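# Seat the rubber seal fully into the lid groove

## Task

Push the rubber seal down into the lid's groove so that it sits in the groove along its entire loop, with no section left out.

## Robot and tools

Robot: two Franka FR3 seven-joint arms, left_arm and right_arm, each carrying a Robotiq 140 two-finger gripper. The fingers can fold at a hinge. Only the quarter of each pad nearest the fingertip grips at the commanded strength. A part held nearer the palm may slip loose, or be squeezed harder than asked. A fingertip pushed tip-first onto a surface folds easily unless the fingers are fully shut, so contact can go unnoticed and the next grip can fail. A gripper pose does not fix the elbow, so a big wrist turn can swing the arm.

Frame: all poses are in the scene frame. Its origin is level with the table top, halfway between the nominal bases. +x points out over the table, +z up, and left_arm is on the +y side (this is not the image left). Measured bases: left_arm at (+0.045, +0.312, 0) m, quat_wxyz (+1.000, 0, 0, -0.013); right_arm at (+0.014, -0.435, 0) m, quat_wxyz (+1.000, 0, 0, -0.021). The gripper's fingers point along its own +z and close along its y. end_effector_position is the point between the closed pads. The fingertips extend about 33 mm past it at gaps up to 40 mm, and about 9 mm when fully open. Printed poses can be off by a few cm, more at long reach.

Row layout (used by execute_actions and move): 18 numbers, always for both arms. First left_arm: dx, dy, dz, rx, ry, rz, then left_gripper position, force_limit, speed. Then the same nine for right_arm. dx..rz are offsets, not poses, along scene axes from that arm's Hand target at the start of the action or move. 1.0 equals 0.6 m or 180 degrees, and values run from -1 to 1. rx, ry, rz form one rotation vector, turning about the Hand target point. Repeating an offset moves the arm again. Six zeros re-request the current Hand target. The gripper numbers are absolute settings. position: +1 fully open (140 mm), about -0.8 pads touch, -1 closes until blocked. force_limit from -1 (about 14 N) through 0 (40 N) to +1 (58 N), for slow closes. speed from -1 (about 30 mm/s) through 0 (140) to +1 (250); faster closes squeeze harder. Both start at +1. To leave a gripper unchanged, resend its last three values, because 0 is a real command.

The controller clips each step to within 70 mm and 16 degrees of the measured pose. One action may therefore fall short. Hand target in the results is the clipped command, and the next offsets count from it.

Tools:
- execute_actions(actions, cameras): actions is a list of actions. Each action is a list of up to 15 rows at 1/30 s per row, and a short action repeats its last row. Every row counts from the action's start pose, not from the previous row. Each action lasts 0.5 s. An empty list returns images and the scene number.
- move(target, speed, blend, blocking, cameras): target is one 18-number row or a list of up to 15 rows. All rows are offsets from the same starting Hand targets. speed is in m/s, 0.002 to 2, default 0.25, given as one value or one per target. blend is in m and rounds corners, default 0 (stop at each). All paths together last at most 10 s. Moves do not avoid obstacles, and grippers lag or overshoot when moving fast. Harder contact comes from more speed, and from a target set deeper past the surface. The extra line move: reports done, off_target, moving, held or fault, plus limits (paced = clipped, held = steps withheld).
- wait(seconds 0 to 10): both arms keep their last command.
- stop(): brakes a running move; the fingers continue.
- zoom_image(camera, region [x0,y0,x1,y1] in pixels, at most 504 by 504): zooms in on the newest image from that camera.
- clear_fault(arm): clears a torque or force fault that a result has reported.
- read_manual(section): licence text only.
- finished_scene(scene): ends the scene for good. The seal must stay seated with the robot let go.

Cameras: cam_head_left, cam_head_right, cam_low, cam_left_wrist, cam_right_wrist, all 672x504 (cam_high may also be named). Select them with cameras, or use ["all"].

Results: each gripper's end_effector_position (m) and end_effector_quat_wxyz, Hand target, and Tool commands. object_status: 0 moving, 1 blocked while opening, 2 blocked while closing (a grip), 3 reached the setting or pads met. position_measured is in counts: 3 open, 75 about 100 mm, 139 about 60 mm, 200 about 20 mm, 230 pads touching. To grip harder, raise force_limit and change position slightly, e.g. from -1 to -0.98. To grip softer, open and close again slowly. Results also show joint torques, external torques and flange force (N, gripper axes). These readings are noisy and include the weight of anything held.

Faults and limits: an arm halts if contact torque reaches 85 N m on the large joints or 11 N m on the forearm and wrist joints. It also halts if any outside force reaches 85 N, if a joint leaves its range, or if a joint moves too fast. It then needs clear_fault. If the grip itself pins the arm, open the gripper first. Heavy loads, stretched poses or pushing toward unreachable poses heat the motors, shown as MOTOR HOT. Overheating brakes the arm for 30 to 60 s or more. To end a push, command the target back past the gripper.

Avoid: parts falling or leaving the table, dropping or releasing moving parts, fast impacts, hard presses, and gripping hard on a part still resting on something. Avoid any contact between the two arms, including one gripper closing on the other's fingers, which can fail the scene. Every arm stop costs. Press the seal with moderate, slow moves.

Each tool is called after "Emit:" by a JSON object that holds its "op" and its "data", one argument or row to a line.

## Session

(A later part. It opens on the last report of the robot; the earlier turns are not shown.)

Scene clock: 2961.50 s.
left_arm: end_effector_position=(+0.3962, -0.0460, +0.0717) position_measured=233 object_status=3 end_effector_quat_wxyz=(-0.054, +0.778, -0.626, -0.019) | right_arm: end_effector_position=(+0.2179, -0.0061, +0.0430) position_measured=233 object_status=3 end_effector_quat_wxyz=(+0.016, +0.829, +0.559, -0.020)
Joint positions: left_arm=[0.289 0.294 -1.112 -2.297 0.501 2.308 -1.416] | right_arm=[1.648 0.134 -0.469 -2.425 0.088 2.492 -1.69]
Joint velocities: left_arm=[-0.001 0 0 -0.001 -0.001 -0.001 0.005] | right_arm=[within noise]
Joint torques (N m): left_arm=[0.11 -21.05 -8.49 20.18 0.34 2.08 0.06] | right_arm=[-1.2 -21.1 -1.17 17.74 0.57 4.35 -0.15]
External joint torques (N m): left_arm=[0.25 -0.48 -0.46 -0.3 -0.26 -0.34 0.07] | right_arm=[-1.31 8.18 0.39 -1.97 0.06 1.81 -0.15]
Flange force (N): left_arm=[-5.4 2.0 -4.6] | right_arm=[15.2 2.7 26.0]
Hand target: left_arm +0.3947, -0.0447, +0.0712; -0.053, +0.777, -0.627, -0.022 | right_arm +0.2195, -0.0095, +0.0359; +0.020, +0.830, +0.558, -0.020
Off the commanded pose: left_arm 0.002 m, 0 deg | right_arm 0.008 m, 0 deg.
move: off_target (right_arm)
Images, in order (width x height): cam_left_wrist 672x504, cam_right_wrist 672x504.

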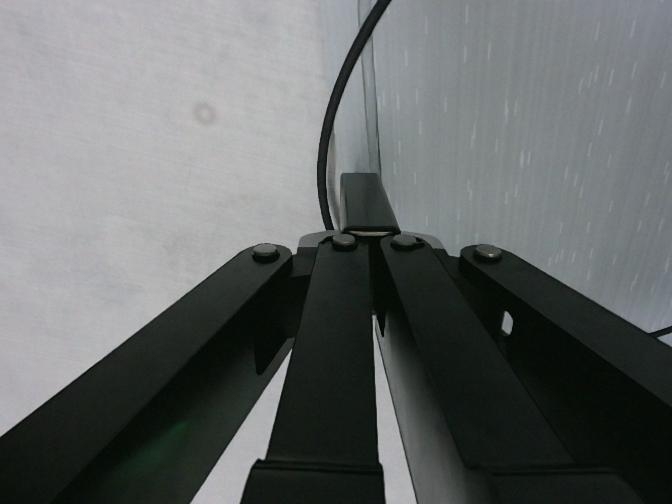

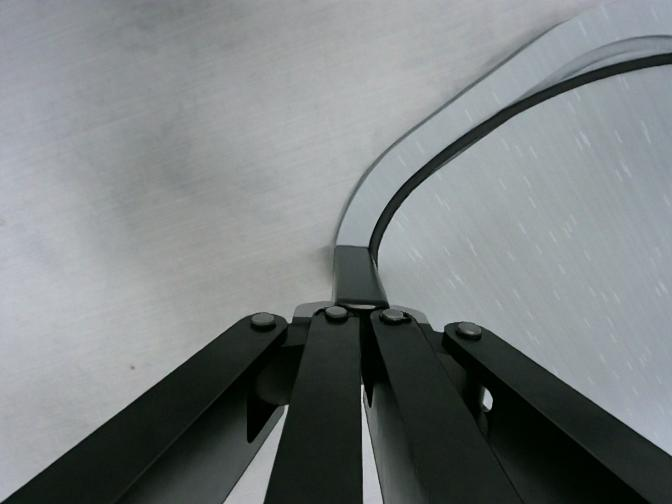

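Emit:
{"op": "move", "data": {
  "target": [
    [0.0247,-0.047,-0.022,0,0,0,-1,0,0,0,0,0,0,0,0,-1,0,0],
    [0.0247,-0.047,-0.0403,0,0,0,-1,0,0,0,0,0,0,0,0,-1,0,0],
    [0.0097,-0.047,-0.047,0,0,0,-1,0,0,0,0,0,0,0,0,-1,0,0],
    [0.0097,-0.047,-0.022,0,0,0,-1,0,0,0,0,0,0,0,0,-1,0,0],
    [0.0247,-0.027,-0.022,0,0,0,-1,0,0,0,0,0,0,0,0,-1,0,0],
    [0.0247,-0.027,-0.0403,0,0,0,-1,0,0,0,0,0,0,0,0,-1,0,0],
    [0.0038,-0.027,-0.047,0,0,0,-1,0,0,0,0,0,0,0,0,-1,0,0],
    [0.0038,-0.027,-0.022,0,0,0,-1,0,0,0,0,0,0,0,0,-1,0,0],
    [0.0205,-0.007,-0.022,0,0,0,-1,0,0,0,0,0,0,0,0,-1,0,0],
    [0.0205,-0.007,-0.0403,0,0,0,-1,0,0,0,0,0,0,0,0,-1,0,0],
    [-0.002,-0.007,-0.047,0,0,0,-1,0,0,0,0,0,0,0,0,-1,0,0]
  ],
  "speed": [0.25,0.08,0.05,0.15,0.25,0.08,0.05,0.15,0.25,0.08,0.05],
  "cameras": ["cam_left_wrist"]
}}

Emit:
{"op": "move", "data": {
  "target": [
    [0,0,0.025,0,0,0,-1,0,0,0,0,0,0,0,0,-1,0,0],
    [0.0217,0.02,0.025,0,0,0,-1,0,0,0,0,0,0,0,0,-1,0,0],
    [0.0217,0.02,0.0067,0,0,0,-1,0,0,0,0,0,0,0,0,-1,0,0],
    [-0.0053,0.02,0,0,0,0,-1,0,0,0,0,0,0,0,0,-1,0,0],
    [-0.0053,0.02,0.025,0,0,0,-1,0,0,0,0,0,0,0,0,-1,0,0],
    [0.0145,0.04,0.025,0,0,0,-1,0,0,0,0,0,0,0,0,-1,0,0],
    [0.0145,0.04,0.0067,0,0,0,-1,0,0,0,0,0,0,0,0,-1,0,0],
    [-0.0105,0.04,0,0,0,0,-1,0,0,0,0,0,0,0,0,-1,0,0],
    [-0.0105,0.04,0.04,0,0,0,-1,0,0,0,0,0,0,0,0,-1,0,0]
  ],
  "speed": [0.1,0.25,0.08,0.05,0.15,0.25,0.08,0.05,0.15],
  "cameras": ["cam_left_wrist","cam_right_wrist"]
}}

Scene clock: 2986.90 s.
left_arm: end_effector_position=(+0.4065, -0.0494, +0.0557) position_measured=233 object_status=3 end_effector_quat_wxyz=(-0.063, +0.776, -0.627, -0.012) | right_arm: end_effector_position=(+0.2179, -0.0061, +0.0430) position_measured=233 object_status=3 end_effector_quat_wxyz=(+0.016, +0.829, +0.559, -0.020)
Joint positions: left_arm=[0.209 0.35 -1.028 -2.275 0.592 2.323 -1.474] | right_arm=[1.648 0.134 -0.469 -2.425 0.088 2.492 -1.69]
Joint velocities: left_arm=[0.001 0.001 -0.002 0 0 0.001 -0.006] | right_arm=[within noise]
Joint torques (N m): left_arm=[-3.81 -12.74 -6.82 8.48 -0.36 3.65 -0.3] | right_arm=[-1.17 -21.08 -1.19 17.79 0.57 4.37 -0.09]
External joint torques (N m): left_arm=[-3.74 11.26 2.27 -11.53 -0.95 1.22 -0.29] | right_arm=[-1.14 8.19 0.51 -1.92 0.05 1.83 -0.09]
Flange force (N): left_arm=[11.4 7.1 41.0] | right_arm=[15.3 2.3 26.0]
Hand target: left_arm +0.3935, -0.0489, +0.0430; -0.053, +0.777, -0.627, -0.022 | right_arm +0.2195, -0.0095, +0.0359; +0.020, +0.830, +0.558, -0.020
Off the commanded pose: left_arm 0.018 m, 2 deg | right_arm 0.008 m, 0 deg.
move: off_target (left_arm, right_arm)
Images, in order (width x height): cam_left_wrist 672x504.

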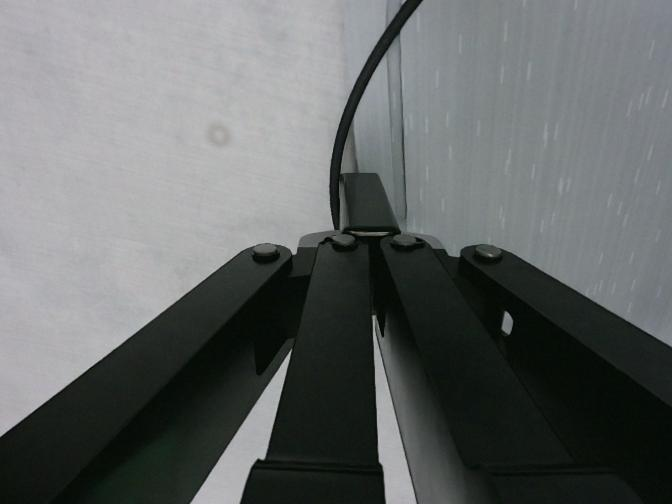

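Scene clock: 2992.33 s.
left_arm: end_effector_position=(+0.3890, -0.0264, +0.0678) position_measured=233 object_status=3 end_effector_quat_wxyz=(-0.054, +0.778, -0.626, -0.019) | right_arm: end_effector_position=(+0.2179, -0.0061, +0.0430) position_measured=233 object_status=3 end_effector_quat_wxyz=(+0.016, +0.829, +0.559, -0.020)
Joint positions: left_arm=[0.401 0.247 -1.195 -2.37 0.475 2.349 -1.387] | right_arm=[1.648 0.134 -0.469 -2.425 0.088 2.492 -1.69]
Joint velocities: left_arm=[0 -0.001 0 0 -0.001 -0.001 0.006] | right_arm=[within noise]
Joint torques (N m): left_arm=[0.06 -17.32 -7.3 19.61 0.41 2.04 0.1] | right_arm=[-1.17 -21.07 -1.19 17.72 0.59 4.35 -0.21]
External joint torques (N m): left_arm=[0.05 -0.58 -0.54 -0.73 -0.15 -0.39 0.11] | right_arm=[-1.22 8.19 0.44 -1.96 0.07 1.82 -0.21]
Flange force (N): left_arm=[0.0 0.0 0.0] | right_arm=[15.4 2.7 26.1]
Hand target: left_arm +0.3872, -0.0249, +0.0670; -0.053, +0.777, -0.627, -0.022 | right_arm +0.2195, -0.0095, +0.0359; +0.020, +0.830, +0.558, -0.020
Off the commanded pose: left_arm 0.002 m, 0 deg | right_arm 0.008 m, 0 deg.
move: off_target (right_arm)
Images, in order (width x height): cam_left_wrist 672x504, cam_right_wrist 672x504.

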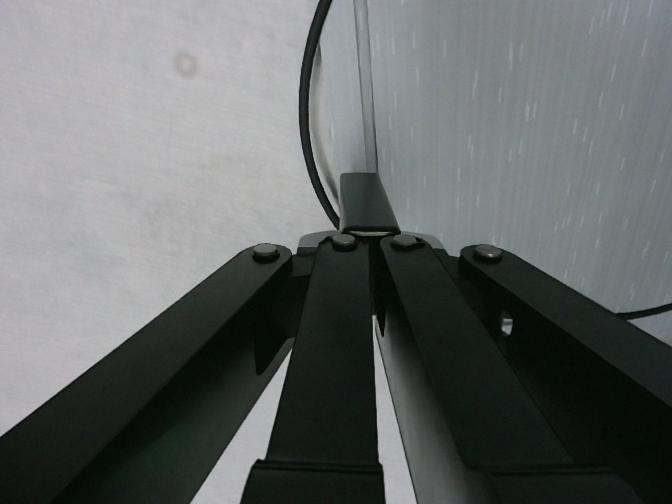

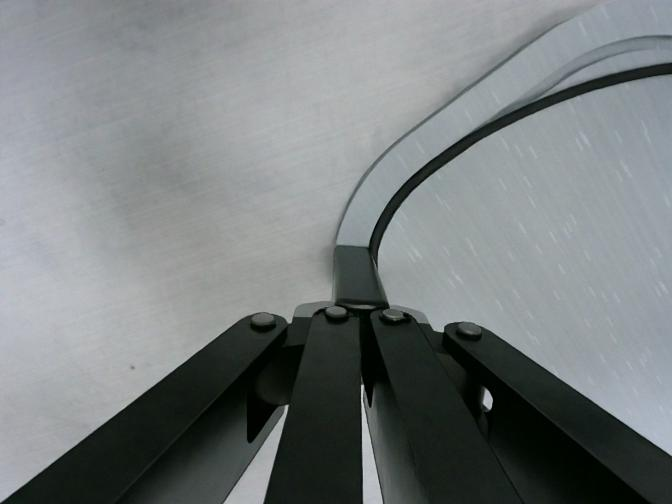

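Emit:
{"op": "move", "data": {
  "target": [
    [0.052,-0.045,0.01,0,0,0,-0.45,0,0,0,0,0,0,0,0,-1,0,0],
    [0.052,-0.045,-0.0275,0,0,0,-1,-0.5,-0.7,0,0,0,0,0,0,-1,0,0],
    [0.045,-0.045,-0.012,0,0,0,-1,-0.5,-0.7,0,0,0,0,0,0,-1,0,0],
    [0.015,-0.038,-0.012,0,0,0,-1,-0.5,-0.7,0,0,0,0,0,0,-1,0,0],
    [0.013,-0.035,-0.034,0,0,0,-1,-0.5,-0.7,0,0,0,0,0,0,-1,0,0]
  ],
  "speed": [0.2,0.08,0.05,0.04,0.04],
  "cameras": ["cam_left_wrist","cam_right_wrist"]
}}

Scene clock: 3007.83 s.
left_arm: end_effector_position=(+0.3958, -0.0464, +0.0549) position_measured=228 object_status=2 end_effector_quat_wxyz=(-0.061, +0.774, -0.630, -0.022) | right_arm: end_effector_position=(+0.2179, -0.0061, +0.0430) position_measured=233 object_status=3 end_effector_quat_wxyz=(+0.016, +0.829, +0.559, -0.020)
Joint positions: left_arm=[0.222 0.341 -1.047 -2.29 0.568 2.314 -1.46] | right_arm=[1.648 0.134 -0.469 -2.425 0.088 2.492 -1.69]
Joint velocities: left_arm=[-0.001 0 0.001 0.001 0 0.001 -0.007] | right_arm=[within noise]
Joint torques (N m): left_arm=[0.07 -13.42 -1.79 13.92 2.15 5.2 -0.2] | right_arm=[-1.12 -21.11 -1.16 17.78 0.59 4.34 -0.16]
External joint torques (N m): left_arm=[0.22 9.65 7.16 -5.88 1.58 2.83 -0.19] | right_arm=[-1.09 8.11 0.53 -1.89 0.08 1.81 -0.16]
Flange force (N): left_arm=[25.6 -9.7 52.3] | right_arm=[15.4 2.4 25.9]
Hand target: left_arm +0.3950, -0.0459, +0.0466; -0.053, +0.777, -0.627, -0.022 | right_arm +0.2195, -0.0095, +0.0359; +0.020, +0.830, +0.558, -0.020
Off the commanded pose: left_arm 0.008 m, 1 deg | right_arm 0.008 m, 0 deg.
move: off_target (left_arm, right_arm)
Images, in order (width x height): cam_left_wrist 672x504, cam_right_wrist 672x504.

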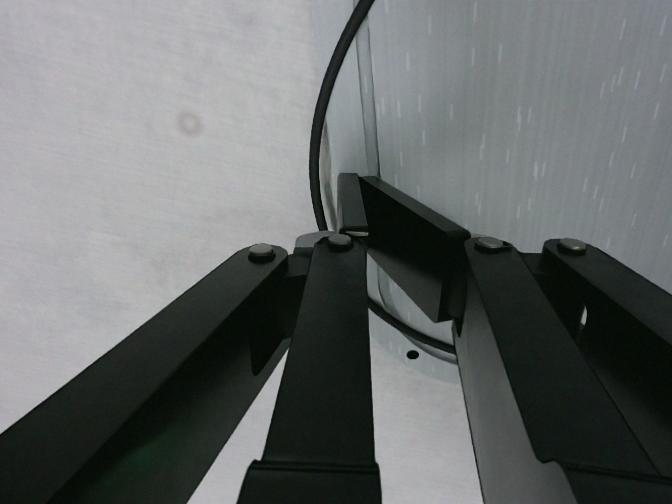

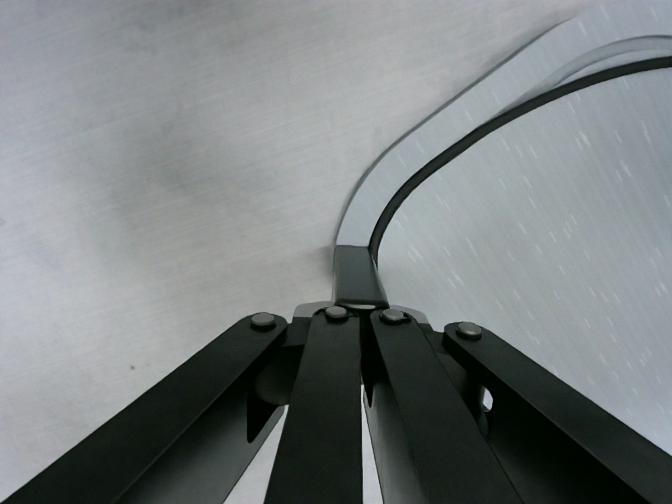

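Emit:
{"op": "move", "data": {
  "target": [
    [0,0,0.03,0,0,0,-0.45,0,0,0,0,0,0,0,0,-1,0,0],
    [0.031,-0.003,0.03,0,0,0,-0.45,0,0,0,0,0,0,0,0,-1,0,0],
    [0.031,-0.003,-0.0015,0,0,0,-1,-0.3,-0.7,0,0,0,0,0,0,-1,0,0],
    [0.025,-0.003,0.018,0,0,0,-1,-0.3,-0.7,0,0,0,0,0,0,-1,0,0],
    [-0.004,0.002,0.018,0,0,0,-1,-0.3,-0.7,0,0,0,0,0,0,-1,0,0]
  ],
  "speed": [0.1,0.2,0.08,0.03,0.03],
  "cameras": ["cam_left_wrist","cam_right_wrist"]
}}

Scene clock: 3019.67 s.
left_arm: end_effector_position=(+0.3930, -0.0441, +0.0571) position_measured=231 object_status=3 end_effector_quat_wxyz=(-0.055, +0.775, -0.630, -0.023) | right_arm: end_effector_position=(+0.2180, -0.0060, +0.0430) position_measured=233 object_status=3 end_effector_quat_wxyz=(+0.016, +0.829, +0.559, -0.020)
Joint positions: left_arm=[0.265 0.336 -1.085 -2.303 0.556 2.318 -1.448] | right_arm=[1.648 0.134 -0.469 -2.425 0.088 2.493 -1.69]
Joint torques (N m): left_arm=[0.07 -22.88 -9.07 19.09 0.28 2.34 -0.1] | right_arm=[-1.16 -21.06 -1.22 17.62 0.58 4.26 -0.06]
External joint torques (N m): left_arm=[0.11 -1.08 -0.21 -0.74 -0.28 -0.05 -0.1] | right_arm=[-1.11 8.05 0.49 -1.96 0.07 1.74 -0.06]
Flange force (N): left_arm=[-7.2 3.4 -4.0] | right_arm=[14.9 2.2 25.4]
Hand target: left_arm +0.3926, -0.0447, +0.0574; -0.053, +0.777, -0.627, -0.022 | right_arm +0.2195, -0.0095, +0.0359; +0.020, +0.830, +0.558, -0.020
Off the commanded pose: left_arm 0.001 m, 0 deg | right_arm 0.008 m, 0 deg.
move: off_target (right_arm)
Images, in order (width x height): cam_left_wrist 672x504, cam_right_wrist 672x504.

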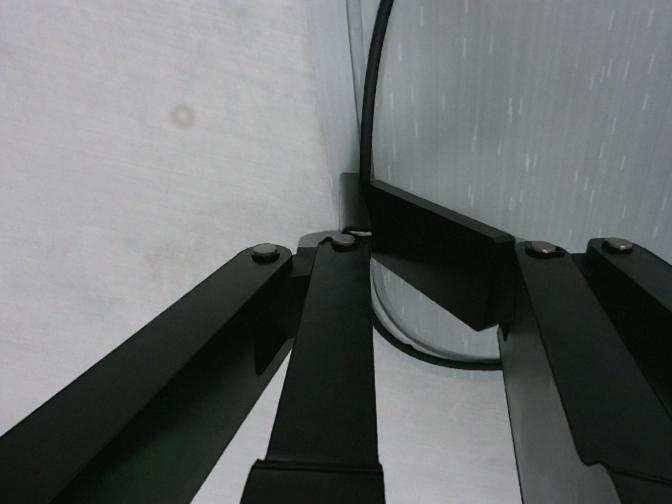

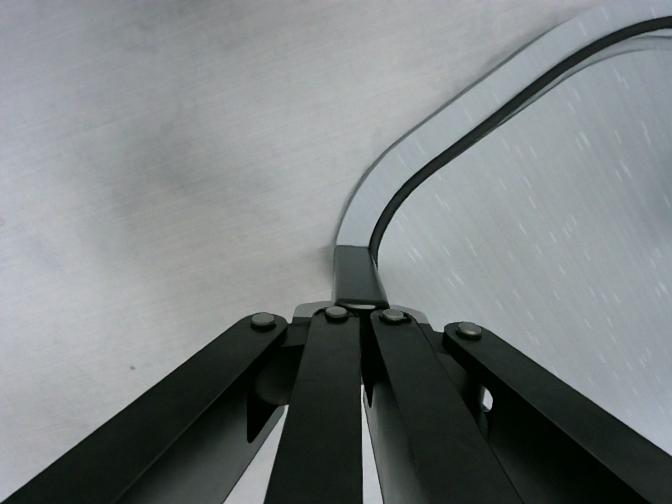

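Emit:
{"op": "move", "data": {
  "target": [
    [0.0065,-0.007,0,0,0,0,-1,-0.3,-0.7,0,0,0,0,0,0,-1,0,0],
    [0.0065,-0.007,-0.016,0,0,0,-1,-0.3,-0.7,0,0,0,0,0,0,-1,0,0],
    [0.0065,-0.007,-0.016,0,0,0,-1,-0.3,-0.7,0.0167,-0.035,0.05,0,0,0.05,-1,0,0]
  ],
  "speed": [0.04,0.04,0.1],
  "cameras": ["cam_left_wrist","cam_right_wrist","cam_head_right"]
}}

Emit:
{"op": "zoom_image", "data": {
  "camera": "cam_head_right",
  "region": [350, 240, 490, 360]
}}

Scene clock: 3030.10 s.
left_arm: end_effector_position=(+0.3960, -0.0494, +0.0550) position_measured=231 object_status=3 end_effector_quat_wxyz=(-0.060, +0.774, -0.630, -0.023) | right_arm: end_effector_position=(+0.2288, -0.0287, +0.0659) position_measured=233 object_status=3 end_effector_quat_wxyz=(+0.021, +0.785, +0.619, -0.018)
Joint positions: left_arm=[0.214 0.351 -1.044 -2.279 0.572 2.307 -1.465] | right_arm=[1.63 0.033 -0.492 -2.471 -0.011 2.451 -1.801]
Joint velocities: left_arm=[within noise] | right_arm=[0 0 -0.002 0.001 0 0 -0.007]
Joint torques (N m): left_arm=[0.18 -14.95 -2.22 14.96 2.13 5.08 -0.27] | right_arm=[-0.32 -27.74 0.06 20.66 0.21 2.26 -0.16]
External joint torques (N m): left_arm=[0.15 8.46 6.83 -4.83 1.56 2.72 -0.26] | right_arm=[-0.2 -1.35 0.6 0.42 -0.35 -0.27 -0.16]
Flange force (N): left_arm=[24.3 -9.2 47.5] | right_arm=[-2.8 -0.7 -4.5]
Hand target: left_arm +0.3965, -0.0489, +0.0478; -0.053, +0.777, -0.627, -0.022 | right_arm +0.2295, -0.0305, +0.0659; +0.022, +0.783, +0.621, -0.018
Off the commanded pose: left_arm 0.007 m, 1 deg | right_arm 0.002 m, 0 deg.
move: off_target (left_arm)
Images, in order (width x height): cam_head_right 672x504, cam_left_wrist 672x504, cam_right_wrist 672x504.

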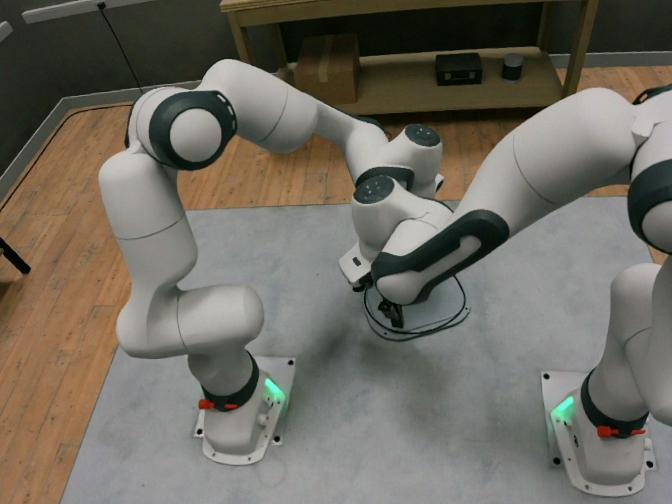

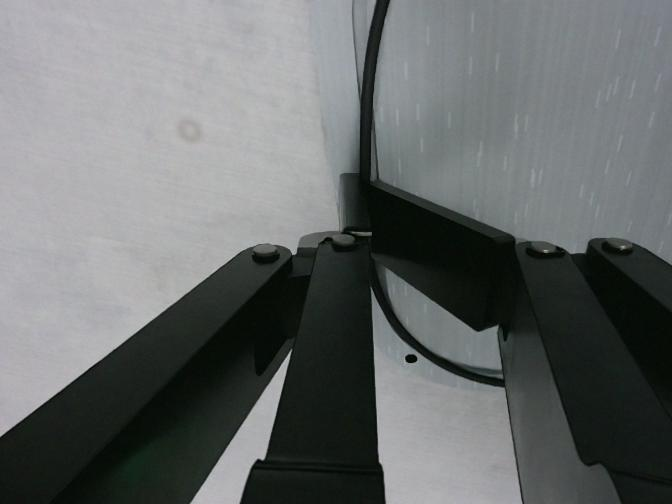

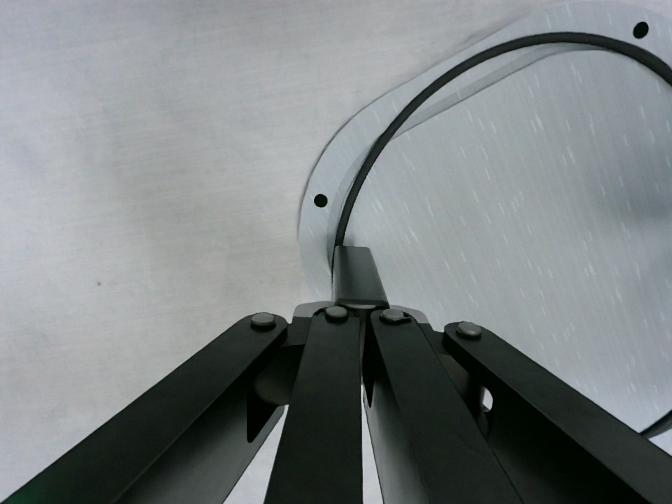

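Scaled by 3.600 from the camera's 672x504 image, which has a finer 960x720 frame.

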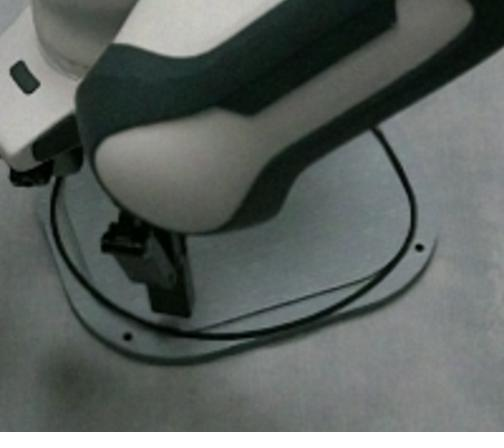

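Emit:
{"op": "move", "data": {
  "target": [
    [0,0,0,0,0,0,-1,-0.3,-0.7,0.0,-0.06,0.08,0,0,-0.42,-1,0,0],
    [0,0,0,0,0,0,-1,-0.3,-0.7,0.02,-0.02,0.03,0,0,-0.84,-1,0,0]
  ],
  "speed": 0.6,
  "cameras": ["cam_right_wrist"]
}}

Scene clock: 3038.70 s.
left_arm: end_effector_position=(+0.3960, -0.0494, +0.0550) position_measured=231 object_status=3 end_effector_quat_wxyz=(-0.060, +0.774, -0.630, -0.023) | right_arm: end_effector_position=(+0.2323, -0.0598, +0.1089) position_measured=233 object_status=3 end_effector_quat_wxyz=(-0.018, +0.957, +0.287, -0.044)
Joint positions: left_arm=[0.214 0.351 -1.044 -2.279 0.572 2.307 -1.465] | right_arm=[1.534 -0.152 -0.497 -2.532 0.017 2.355 -1.165]
Joint velocities: left_arm=[within noise] | right_arm=[0.001 0 0 0 0 0 -0.006]
Joint torques (N m): left_arm=[0.23 -14.92 -2.26 14.99 2.14 5.09 -0.26] | right_arm=[0.26 -21.27 2.85 22.49 0.55 2.46 -0.3]
External joint torques (N m): left_arm=[0.24 8.51 6.83 -4.85 1.57 2.72 -0.25] | right_arm=[0.16 0.24 0.91 1 -0.01 -0.07 -0.3]
Flange force (N): left_arm=[24.1 -9.3 47.5] | right_arm=[3.4 -2.3 -0.6]
Hand target: left_arm +0.3965, -0.0489, +0.0478; -0.053, +0.777, -0.627, -0.022 | right_arm +0.2320, -0.0594, +0.1083; -0.017, +0.956, +0.290, -0.044 (not the last commanded pose)
Off the commanded pose: left_arm 0.007 m, 1 deg | right_arm 0.032 m, 108 deg.
move: held (right_arm; a check stopped the path), off_target (left_arm); path passed 1 of 2 targets; limits=paced,held
pose unreachable (right arm): on one or more control steps of this call, first in action 0 (counted from 0), this arm could not follow its commanded pose, so it was not sent that pose on those steps. It may still have moved: this result reports where it is.
cause: moving toward the commanded pose would bring a part of the arm too close to another arm (a part of this arm just beyond joint 7 (wrist roll) and a part of the left arm just beyond its joint 6 (wrist pitch), where that arm would come to rest).
Images, in order (width x height): cam_right_wrist 672x504.

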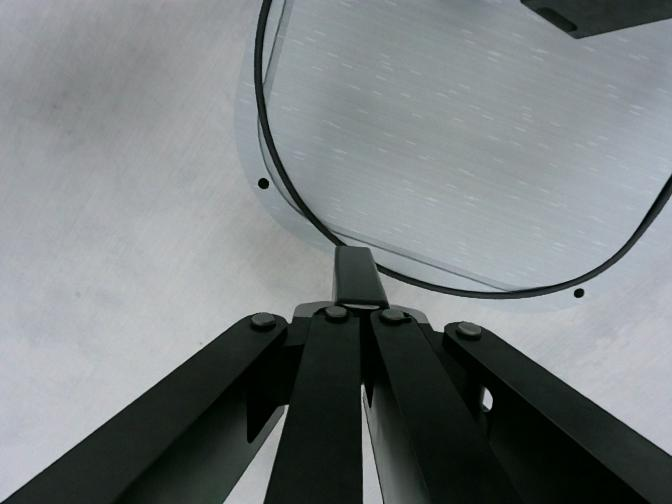

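Emit:
{"op": "move", "data": {
  "target": [
    [0,0,0,0,0,0,-1,-0.3,-0.7,0,0,0,-0.003,-0.03,0,-1,0,0]
  ]
}}

Emit:
{"op": "move", "data": {
  "target": [
    [0,0,0,0,0,0,-1,-0.3,-0.7,-0.021,-0.001,-0.08,0,0,0.383,-1,0,0],
    [0,0,0,0,0,0,-1,-0.3,-0.7,-0.021,-0.001,-0.108,0,0,0.383,-1,0,0],
    [0,0,0,0,0,0,-1,-0.3,-0.7,-0.004,-0.001,-0.118,0,0,0.383,-1,0,0],
    [0,0,0,0,0,0,-1,-0.3,-0.7,-0.004,-0.001,-0.085,0,0,0.383,-1,0,0],
    [0,0,0,0,0,0,-1,-0.3,-0.7,-0.014,-0.034,-0.085,0,0,0.383,-1,0,0],
    [0,0,0,0,0,0,-1,-0.3,-0.7,-0.014,-0.034,-0.108,0,0,0.383,-1,0,0],
    [0,0,0,0,0,0,-1,-0.3,-0.7,0.004,-0.034,-0.118,0,0,0.383,-1,0,0],
    [0,0,0,0,0,0,-1,-0.3,-0.7,0.004,-0.034,-0.03,0,0,0.383,-1,0,0]
  ],
  "speed": [0.5,0.06,0.05,0.12,0.2,0.06,0.05,0.12],
  "cameras": ["cam_right_wrist","cam_left_wrist"]
}}

Scene clock: 3054.13 s.
left_arm: end_effector_position=(+0.3960, -0.0494, +0.0550) position_measured=231 object_status=3 end_effector_quat_wxyz=(-0.060, +0.774, -0.630, -0.023) | right_arm: end_effector_position=(+0.2313, -0.0595, +0.1080) position_measured=233 object_status=3 end_effector_quat_wxyz=(+0.001, +0.956, +0.292, -0.002)
Joint positions: left_arm=[0.214 0.351 -1.044 -2.279 0.572 2.307 -1.465] | right_arm=[1.504 -0.178 -0.423 -2.574 -0.108 2.404 -1.039]
Joint velocities: left_arm=[within noise] | right_arm=[0.001 0 0.002 0 0 0.001 0.006]
Joint torques (N m): left_arm=[0.21 -14.91 -2.21 14.96 2.14 5.09 -0.26] | right_arm=[-0.48 -22.43 3.12 21.9 0.17 2.75 0.03]
External joint torques (N m): left_arm=[0.19 8.53 6.85 -4.87 1.57 2.73 -0.25] | right_arm=[-0.48 -1.05 1.34 0.44 -0.39 0.08 0.03]
Flange force (N): left_arm=[24.3 -9.3 47.6] | right_arm=[-3.6 0.6 -3.5]
Hand target: left_arm +0.3965, -0.0489, +0.0478; -0.053, +0.777, -0.627, -0.022 | right_arm +0.2320, -0.0594, +0.1083; +0.001, +0.957, +0.291, +0.000
Off the commanded pose: left_arm 0.007 m, 1 deg | right_arm 0.001 m, 0 deg.
move: off_target (left_arm)

Scene clock: 3061.90 s.
left_arm: end_effector_position=(+0.3961, -0.0495, +0.0551) position_measured=231 object_status=3 end_effector_quat_wxyz=(-0.060, +0.774, -0.630, -0.022) | right_arm: end_effector_position=(+0.2343, -0.0788, +0.0902) position_measured=233 object_status=3 end_effector_quat_wxyz=(+0.000, +0.623, +0.782, +0.001)
Joint positions: left_arm=[0.213 0.351 -1.043 -2.279 0.572 2.307 -1.465] | right_arm=[1.687 -0.212 -0.65 -2.639 -0.203 2.462 -2.202]
Joint velocities: left_arm=[within noise] | right_arm=[0 0 0 0 -0.001 -0.002 0.005]
Joint torques (N m): left_arm=[0.37 -15.05 -2.32 14.83 2.04 4.69 -0.24] | right_arm=[-0.51 -18.22 4.49 21.28 0.26 2.39 0.16]
External joint torques (N m): left_arm=[0.5 8.49 6.89 -5.03 1.47 2.31 -0.23] | right_arm=[-0.55 -1.01 1.4 0.85 -0.33 -0.25 0.16]
Flange force (N): left_arm=[23.0 -9.3 46.2] | right_arm=[-2.1 -3.8 -6.7]
Hand target: left_arm +0.3965, -0.0489, +0.0478; -0.053, +0.777, -0.627, -0.022 | right_arm +0.2344, -0.0798, +0.0903; +0.001, +0.624, +0.781, +0.000
Off the commanded pose: left_arm 0.007 m, 1 deg | right_arm 0.001 m, 0 deg.
move: off_target (left_arm); limits=paced
Images, in order (width x height): cam_left_wrist 672x504, cam_right_wrist 672x504.

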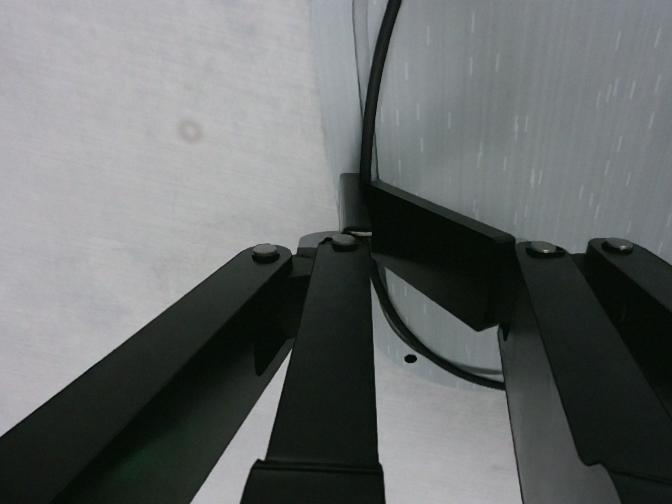

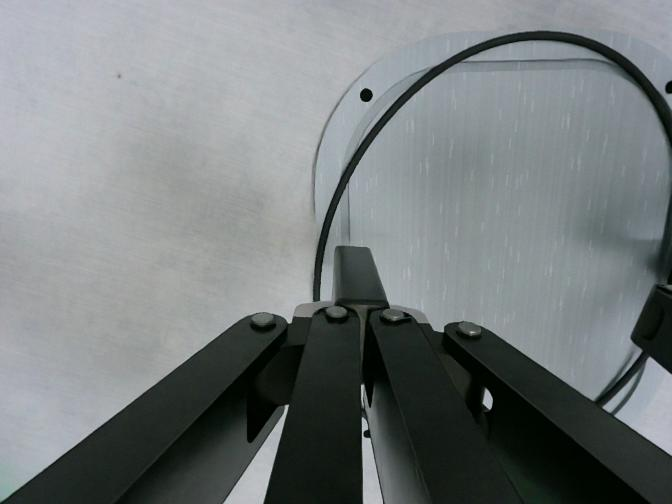

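Emit:
{"op": "move", "data": {
  "target": [
    [0,0,0,0,0,0,-1,-0.3,-0.7,-0.0123,-0.0303,-0.0555,0,0,0,-1,0,0],
    [0,0,0,0,0,0,-1,-0.3,-0.7,-0.0123,-0.0303,-0.078,0,0,0,-1,0,0],
    [0,0,0,0,0,0,-1,-0.3,-0.7,0.011,-0.0303,-0.0897,0,0,0,-1,0,0],
    [0,0,0,0,0,0,-1,-0.3,-0.7,0.011,-0.0303,-0.0555,0,0,0,-1,0,0],
    [0,0,0,0,0,0,-1,-0.3,-0.7,-0.019,-0.0053,-0.0555,0,0,0,-1,0,0],
    [0,0,0,0,0,0,-1,-0.3,-0.7,-0.019,-0.0053,-0.078,0,0,0,-1,0,0],
    [0,0,0,0,0,0,-1,-0.3,-0.7,0.006,-0.0053,-0.0897,0,0,0,-1,0,0],
    [0,0,0,0,0,0,-1,-0.3,-0.7,0.006,-0.0053,-0.0555,0,0,0,-1,0,0],
    [0,0,0,0,0,0,-1,-0.3,-0.7,-0.024,0.0197,-0.0555,0,0,0,-1,0,0],
    [0,0,0,0,0,0,-1,-0.3,-0.7,-0.024,0.0197,-0.078,0,0,0,-1,0,0],
    [0,0,0,0,0,0,-1,-0.3,-0.7,-0.0007,0.0197,-0.0897,0,0,0,-1,0,0],
    [0,0,0,0,0,0,-1,-0.3,-0.7,-0.0007,0.0197,-0.03,0,0,0,-1,0,0]
  ],
  "speed": [0.2,0.07,0.05,0.15,0.25,0.07,0.05,0.15,0.25,0.07,0.05,0.15],
  "cameras": ["cam_right_wrist"]
}}

Scene clock: 3082.83 s.
left_arm: end_effector_position=(+0.3962, -0.0496, +0.0551) position_measured=231 object_status=3 end_effector_quat_wxyz=(-0.060, +0.774, -0.630, -0.022) | right_arm: end_effector_position=(+0.2331, -0.0693, +0.0471) position_measured=233 object_status=3 end_effector_quat_wxyz=(-0.003, +0.637, +0.771, -0.002)
Joint positions: left_arm=[0.213 0.351 -1.043 -2.279 0.573 2.307 -1.465] | right_arm=[1.743 -0.048 -0.682 -2.635 -0.047 2.594 -2.272]
Joint torques (N m): left_arm=[0.42 -15.12 -2.39 14.74 1.97 4.47 -0.27] | right_arm=[0.85 -18.37 2.52 19.2 0.69 3.59 -0.07]
External joint torques (N m): left_arm=[0.41 8.36 6.67 -5.06 1.4 2.12 -0.26] | right_arm=[0.85 1.79 1.78 0.31 0.21 0.97 -0.07]
External joint torques when the fault began: right_arm=[2.8 15.33 4.11 -3.32 0.94 5.07 -0.21]
Flange force (N): left_arm=[22.6 -8.9 45.0] | right_arm=[7.8 2.9 10.3]
Flange force when the fault began (N): right_arm=[36.9 22.1 75.1]
Hand target: left_arm +0.3965, -0.0489, +0.0478; -0.053, +0.777, -0.627, -0.022 | right_arm +0.2331, -0.0693, +0.0471; -0.003, +0.637, +0.771, -0.002 (not the last commanded pose)
Tool commands: left_gripper/position=-1.0 left_gripper/force_limit=-0.3 left_gripper/speed=-0.7 right_gripper/position=-1.0 right_gripper/force_limit=+0.003922 right_gripper/speed=+0.003922
Off the commanded pose: left_arm 0.007 m, 1 deg | right_arm 0.025 m, 2 deg.
FORCE FAULT: contact force on the right arm reached its limit, and that arm stopped. The contact can be on any part of that arm, not only on its tool. That arm's remaining commands of this call were not run. That arm is still stopped at the end of this call. While its stop runs, that arm takes no new command, but execute_actions still moves its gripper.
CLEAR FAULT: the right arm stays stopped (Reflex) until you call clear_fault(arm="right_arm").
move: fault (right_arm), off_target (left_arm); path passed 11 of 12 targets
Images, in order (width x height): cam_right_wrist 672x504.

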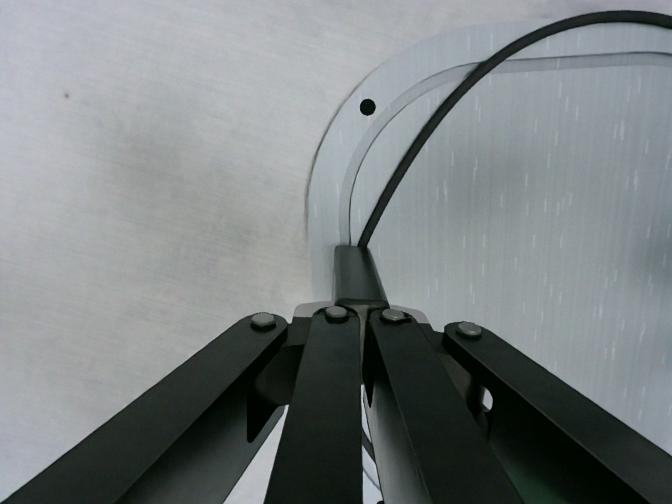

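Emit:
{"op": "clear_fault", "data": {
  "arm": "right_arm"
}}

Emit:
{"op": "move", "data": {
  "target": [
    [0.02,0,0.06,0,0,0,-0.45,-0.3,-0.7,0,0,0.07,0,0,0,-1,0,0],
    [0.04,0.05,0.1,0,0,0.1,-1,-0.3,-0.7,0.01,-0.02,0.07,0,0,0,-1,0,0],
    [-0.1,0.35,0.15,0,0,0.48,-1,0,0,0.05,-0.1,0.07,0,0,0,-1,0,0]
  ],
  "speed": [0.1,0.3,0.5],
  "cameras": ["cam_right_wrist","cam_head_right"]
}}

Emit:
{"op": "zoom_image", "data": {
  "camera": "cam_head_right",
  "region": [350, 240, 490, 360]
}}

Scene clock: 3096.70 s.
left_arm: end_effector_position=(+0.3962, -0.0496, +0.0551) position_measured=231 object_status=3 end_effector_quat_wxyz=(-0.060, +0.774, -0.630, -0.022) | right_arm: end_effector_position=(+0.2331, -0.0693, +0.0471) position_measured=233 object_status=3 end_effector_quat_wxyz=(-0.003, +0.637, +0.771, -0.002)
Joint positions: left_arm=[0.213 0.351 -1.043 -2.279 0.573 2.307 -1.465] | right_arm=[1.743 -0.048 -0.682 -2.635 -0.047 2.594 -2.272]
Joint torques (N m): left_arm=[0.45 -15.11 -2.39 14.74 1.98 4.46 -0.26] | right_arm=[0.89 -18.39 2.56 19.23 0.67 3.59 -0.09]
External joint torques (N m): left_arm=[0.39 8.34 6.63 -5.06 1.42 2.11 -0.25] | right_arm=[0.9 1.84 1.81 0.3 0.18 0.97 -0.09]
Flange force (N): left_arm=[22.5 -8.8 44.9] | right_arm=[7.9 2.9 10.5]
Hand target: left_arm +0.3965, -0.0489, +0.0478; -0.053, +0.777, -0.627, -0.022 | right_arm +0.2331, -0.0693, +0.0471; -0.003, +0.637, +0.771, -0.002 (not the last commanded pose)
Tool commands: left_gripper/position=-1.0 left_gripper/force_limit=-0.3 left_gripper/speed=-0.7 right_gripper/position=-1.0 right_gripper/force_limit=+0.003922 right_gripper/speed=+0.003922
Off the commanded pose: left_arm 0.007 m, 1 deg | right_arm 0.025 m, 2 deg.
FORCE FAULT, CONTINUED: the right arm's stop, for the force fault that an earlier result reported, is over. The call counts as one of the actions that you can send in this scene. That arm's target is now where it stood when the stop ended, not its last command. That arm accepts commands again.
CLEAR FAULT: your call cleared the right arm's force fault. If the contact force or a joint's load stays at its limit, that arm stops again.

Scene clock: 3102.97 s.
left_arm: end_effector_position=(+0.3378, +0.1612, +0.1382) position_measured=232 object_status=3 end_effector_quat_wxyz=(-0.025, +0.996, +0.070, -0.051) | right_arm: end_effector_position=(+0.2630, -0.1277, +0.0893) position_measured=233 object_status=3 end_effector_quat_wxyz=(-0.003, +0.638, +0.770, -0.001)
Joint positions: left_arm=[0.366 -0.651 -0.819 -2.716 -0.516 2.051 -1.762] | right_arm=[1.584 -0.296 -0.693 -2.704 -0.286 2.451 -2.234]
Joint torques (N m): left_arm=[-0.26 -4.89 10.12 19.9 0.81 2.02 -0.21] | right_arm=[-0.48 -15.03 5.2 20.55 0.28 2.37 -0.3]
External joint torques (N m): left_arm=[-0.28 -0.86 0.4 -0.34 0.02 -0.33 -0.2] | right_arm=[-0.54 -0.89 0.92 0.49 -0.31 -0.25 -0.3]
Flange force (N): left_arm=[-5.4 -2.4 -2.5] | right_arm=[-3.0 -2.9 -5.6]
Hand target: left_arm +0.3365, +0.1611, +0.1378; -0.024, +0.996, +0.074, -0.052 | right_arm +0.2631, -0.1293, +0.0891; -0.003, +0.637, +0.771, -0.002
Off the commanded pose: left_arm 0.001 m, 1 deg | right_arm 0.002 m, 0 deg.
move: done
Images, in order (width x height): cam_head_right 672x504, cam_right_wrist 672x504.

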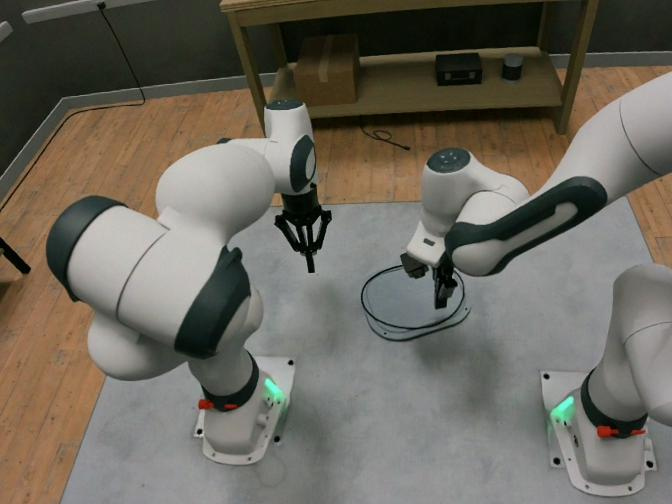

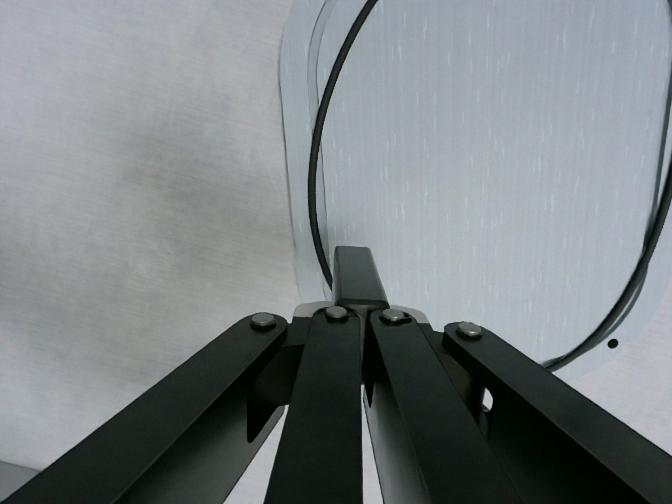

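Scaled by 3.600 from the camera's 672x504 image, which has a finer 960x720 frame.

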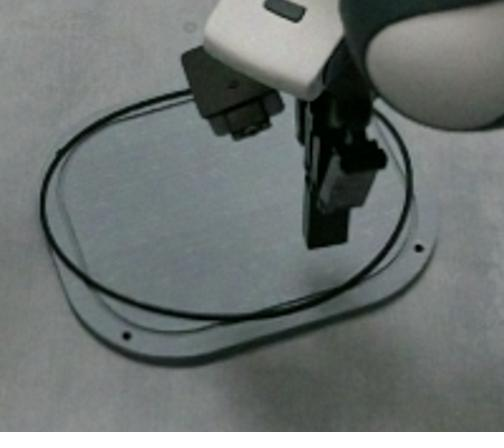

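Emit:
{"op": "move", "data": {
  "target": [
    [0,0,0,0,0,0,-1,0,0,-0.0368,0.0305,-0.055,0,0,0.02,-1,0,0],
    [0,0,0,0,0,0,-1,0,0,-0.0368,0.0305,-0.0775,0,0,0.02,-1,0,0],
    [0,0,0,0,0,0,-1,0,0,-0.0118,0.0305,-0.0793,0,0,0.02,-1,0,0],
    [0,0,0,0,0,0,-1,0,0,-0.0118,0.0305,-0.055,0,0,0.02,-1,0,0],
    [0,0,0,0,0,0,-1,0,0,0.0,-0.02,-0.045,0,0,0.02,-1,0,0]
  ],
  "speed": [0.2,0.07,0.05,0.15,0.2],
  "cameras": ["cam_right_wrist"]
}}

Emit:
{"op": "zoom_image", "data": {
  "camera": "cam_right_wrist",
  "region": [240, 40, 440, 250]
}}

Scene clock: 3118.40 s.
left_arm: end_effector_position=(+0.3378, +0.1612, +0.1382) position_measured=232 object_status=3 end_effector_quat_wxyz=(-0.025, +0.996, +0.070, -0.051) | right_arm: end_effector_position=(+0.2635, -0.1400, +0.0622) position_measured=233 object_status=3 end_effector_quat_wxyz=(-0.003, +0.611, +0.791, -0.001)
Joint positions: left_arm=[0.366 -0.651 -0.819 -2.716 -0.516 2.051 -1.763] | right_arm=[1.604 -0.247 -0.748 -2.749 -0.288 2.544 -2.327]
Joint velocities: left_arm=[within noise] | right_arm=[-0.002 -0.001 0.001 -0.002 -0.002 -0.002 0.006]
Joint torques (N m): left_arm=[-0.28 -4.86 10.12 19.9 0.81 2.04 -0.24] | right_arm=[-0.79 -14.98 5.46 19.14 0.21 2.47 0.02]
External joint torques (N m): left_arm=[-0.32 -0.87 0.4 -0.27 0.03 -0.31 -0.23] | right_arm=[-0.8 -0.93 1.78 0.34 -0.32 -0.14 0.02]
Flange force (N): left_arm=[-5.4 -2.2 -2.6] | right_arm=[-3.4 -6.8 -8.4]
Hand target: left_arm +0.3365, +0.1611, +0.1378; -0.024, +0.996, +0.074, -0.052 | right_arm +0.2631, -0.1413, +0.0621; -0.003, +0.612, +0.791, -0.002
Off the commanded pose: left_arm 0.001 m, 1 deg | right_arm 0.001 m, 0 deg.
move: done
Images, in order (width x height): cam_right_wrist 672x504.

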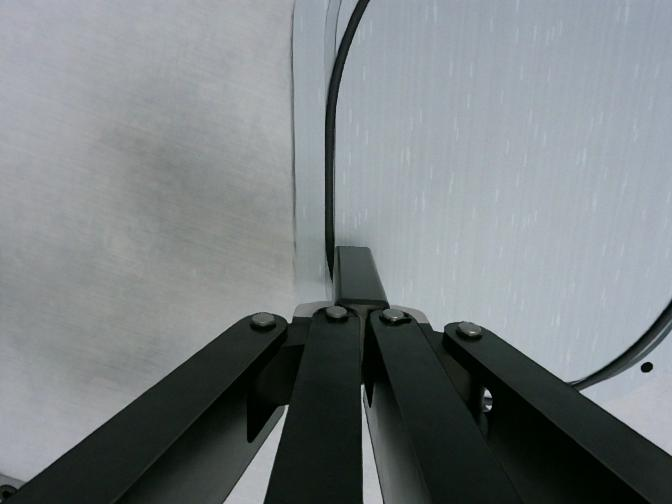

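Scaled by 2.400 from the camera's 672x504 image, which has a finer 960x720 frame.

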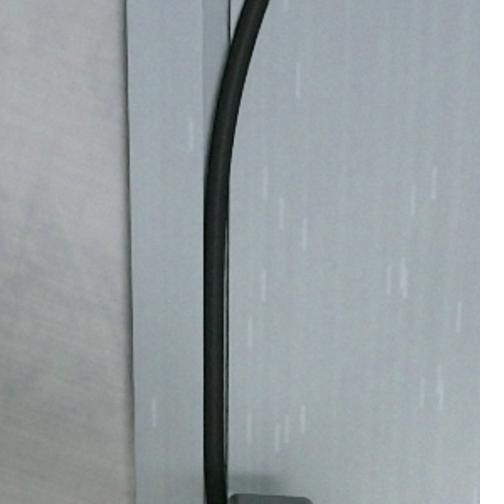

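Emit:
{"op": "move", "data": {
  "target": [
    [0,0,0,0,0,0,-1,0,0,-0.0235,0.1155,-0.005,0,0,0,-1,0,0],
    [0,0,0,0,0,0,-1,0,0,-0.0235,0.1155,-0.033,0,0,0,-1,0,0],
    [0,0,0,0,0,0,-1,0,0,-0.0468,0.1155,-0.0355,0,0,0,-1,0,0],
    [0,0,0,0,0,0,-1,0,0,-0.0468,0.1155,-0.01,0,0,0,-1,0,0],
    [0,0,0,0,0,0,-1,0,0,-0.0268,0.1372,-0.01,0,0,0,-1,0,0],
    [0,0,0,0,0,0,-1,0,0,-0.0268,0.1372,-0.033,0,0,0,-1,0,0],
    [0,0,0,0,0,0,-1,0,0,-0.051,0.1372,-0.0355,0,0,0,-1,0,0],
    [0,0,0,0,0,0,-1,0,0,-0.051,0.1372,-0.01,0,0,0,-1,0,0],
    [0,0,0,0,0,0,-1,0,0,-0.034,0.1,0,0,0,0,-1,0,0]
  ],
  "speed": [0.25,0.07,0.05,0.15,0.2,0.07,0.05,0.15,0.15],
  "cameras": ["cam_right_wrist"]
}}

Emit:
{"op": "zoom_image", "data": {
  "camera": "cam_right_wrist",
  "region": [240, 0, 490, 250]
}}

Scene clock: 3142.90 s.
left_arm: end_effector_position=(+0.3378, +0.1612, +0.1382) position_measured=232 object_status=3 end_effector_quat_wxyz=(-0.025, +0.996, +0.070, -0.051) | right_arm: end_effector_position=(+0.2431, -0.0800, +0.0622) position_measured=233 object_status=3 end_effector_quat_wxyz=(-0.003, +0.611, +0.792, -0.001)
Joint positions: left_arm=[0.366 -0.651 -0.819 -2.716 -0.516 2.051 -1.763] | right_arm=[1.729 -0.116 -0.711 -2.642 -0.123 2.549 -2.316]
Joint velocities: left_arm=[within noise] | right_arm=[0 0 0 0.001 -0.001 -0.001 0.005]
Joint torques (N m): left_arm=[-0.26 -4.86 10.15 19.88 0.81 2.04 -0.25] | right_arm=[-0.52 -19.44 3.27 19.81 0.28 2.31 0.06]
External joint torques (N m): left_arm=[-0.25 -0.81 0.44 -0.38 0.02 -0.31 -0.24] | right_arm=[-0.55 -1.14 1.41 0.41 -0.25 -0.3 0.06]
Flange force (N): left_arm=[-5.3 -2.4 -2.4] | right_arm=[-2.6 -4.7 -7.4]
Hand target: left_arm +0.3365, +0.1611, +0.1378; -0.024, +0.996, +0.074, -0.052 | right_arm +0.2427, -0.0813, +0.0621; -0.003, +0.612, +0.791, -0.002
Off the commanded pose: left_arm 0.001 m, 1 deg | right_arm 0.001 m, 0 deg.
move: done
Images, in order (width x height): cam_right_wrist 672x504.

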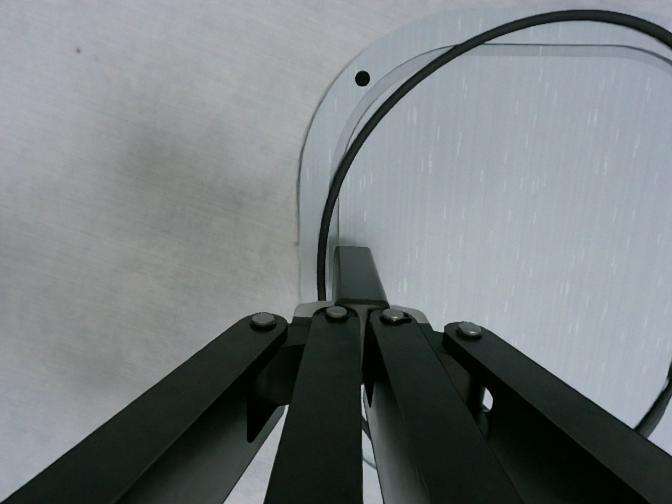

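Scaled by 2.016 from the camera's 672x504 image, which has a finer 960x720 frame.

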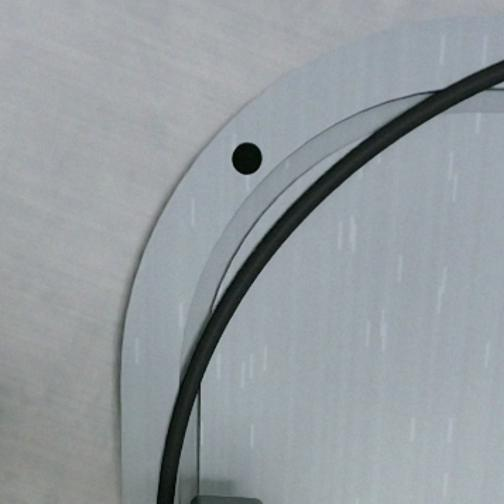

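Emit:
{"op": "move", "data": {
  "target": [
    [0,0,0,0,0,0,-1,0,0,-0.018,-0.003,-0.01,0,0,0,-1,0,0],
    [0,0,0,0,0,0,-1,0,0,-0.018,-0.003,-0.033,0,0,0,-1,0,0],
    [0,0,0,0,0,0,-1,0,0,-0.002,-0.003,-0.035,0,0,0,-1,0,0],
    [0,0,0,0,0,0,-1,0,0,-0.002,-0.003,-0.01,0,0,0,-1,0,0],
    [0,0,0,0,0,0,-1,0,0,-0.023,0.019,-0.01,0,0,0,-1,0,0],
    [0,0,0,0,0,0,-1,0,0,-0.023,0.019,-0.033,0,0,0,-1,0,0],
    [0,0,0,0,0,0,-1,0,0,-0.007,0.019,-0.035,0,0,0,-1,0,0],
    [0,0,0,0,0,0,-1,0,0,-0.007,0.019,-0.01,0,0,0,-1,0,0],
    [0,0,0,0,0,0,-1,0,0,0,0,0,0,0,0,-1,0,0]
  ],
  "speed": [0.25,0.07,0.04,0.15,0.2,0.07,0.04,0.15,0.15],
  "cameras": ["cam_right_wrist"]
}}

Emit:
{"op": "zoom_image", "data": {
  "camera": "cam_right_wrist",
  "region": [240, 0, 490, 250]
}}

Scene clock: 3164.10 s.
left_arm: end_effector_position=(+0.3378, +0.1612, +0.1382) position_measured=232 object_status=3 end_effector_quat_wxyz=(-0.025, +0.996, +0.070, -0.051) | right_arm: end_effector_position=(+0.2431, -0.0800, +0.0622) position_measured=233 object_status=3 end_effector_quat_wxyz=(-0.003, +0.611, +0.792, -0.001)
Joint positions: left_arm=[0.366 -0.651 -0.819 -2.716 -0.516 2.051 -1.763] | right_arm=[1.72 -0.115 -0.702 -2.643 -0.121 2.55 -2.317]
Joint velocities: left_arm=[within noise] | right_arm=[-0.002 0 -0.001 0 -0.001 -0.002 0.006]
Joint torques (N m): left_arm=[-0.27 -4.82 10.13 19.94 0.81 2.03 -0.25] | right_arm=[-0.54 -19.58 3.19 19.84 0.15 2.38 0.07]
External joint torques (N m): left_arm=[-0.22 -0.73 0.44 -0.36 0.03 -0.32 -0.24] | right_arm=[-0.49 -1.09 1.44 0.43 -0.37 -0.23 0.07]
Flange force (N): left_arm=[-4.9 -2.2 -2.3] | right_arm=[-2.6 -4.8 -7.3]
Hand target: left_arm +0.3365, +0.1611, +0.1378; -0.024, +0.996, +0.074, -0.052 | right_arm +0.2427, -0.0813, +0.0621; -0.003, +0.612, +0.791, -0.002
Off the commanded pose: left_arm 0.001 m, 1 deg | right_arm 0.001 m, 0 deg.
move: done
Images, in order (width x height): cam_right_wrist 672x504.

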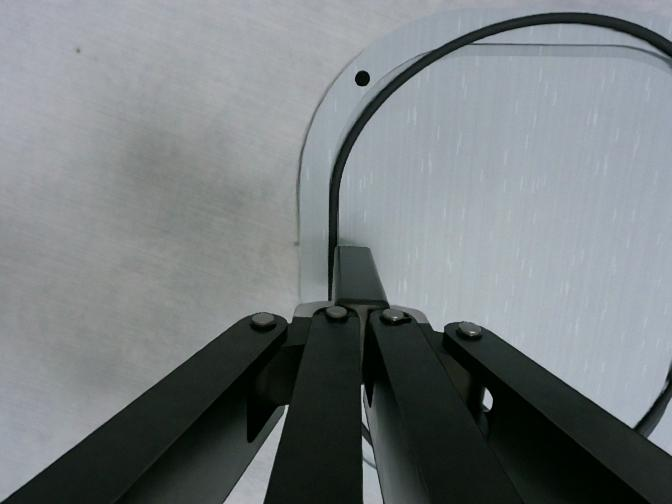

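Scaled by 2.016 from the camera's 672x504 image, which has a finer 960x720 frame.

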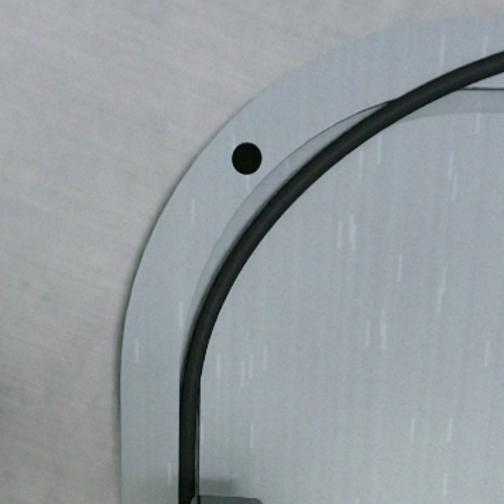

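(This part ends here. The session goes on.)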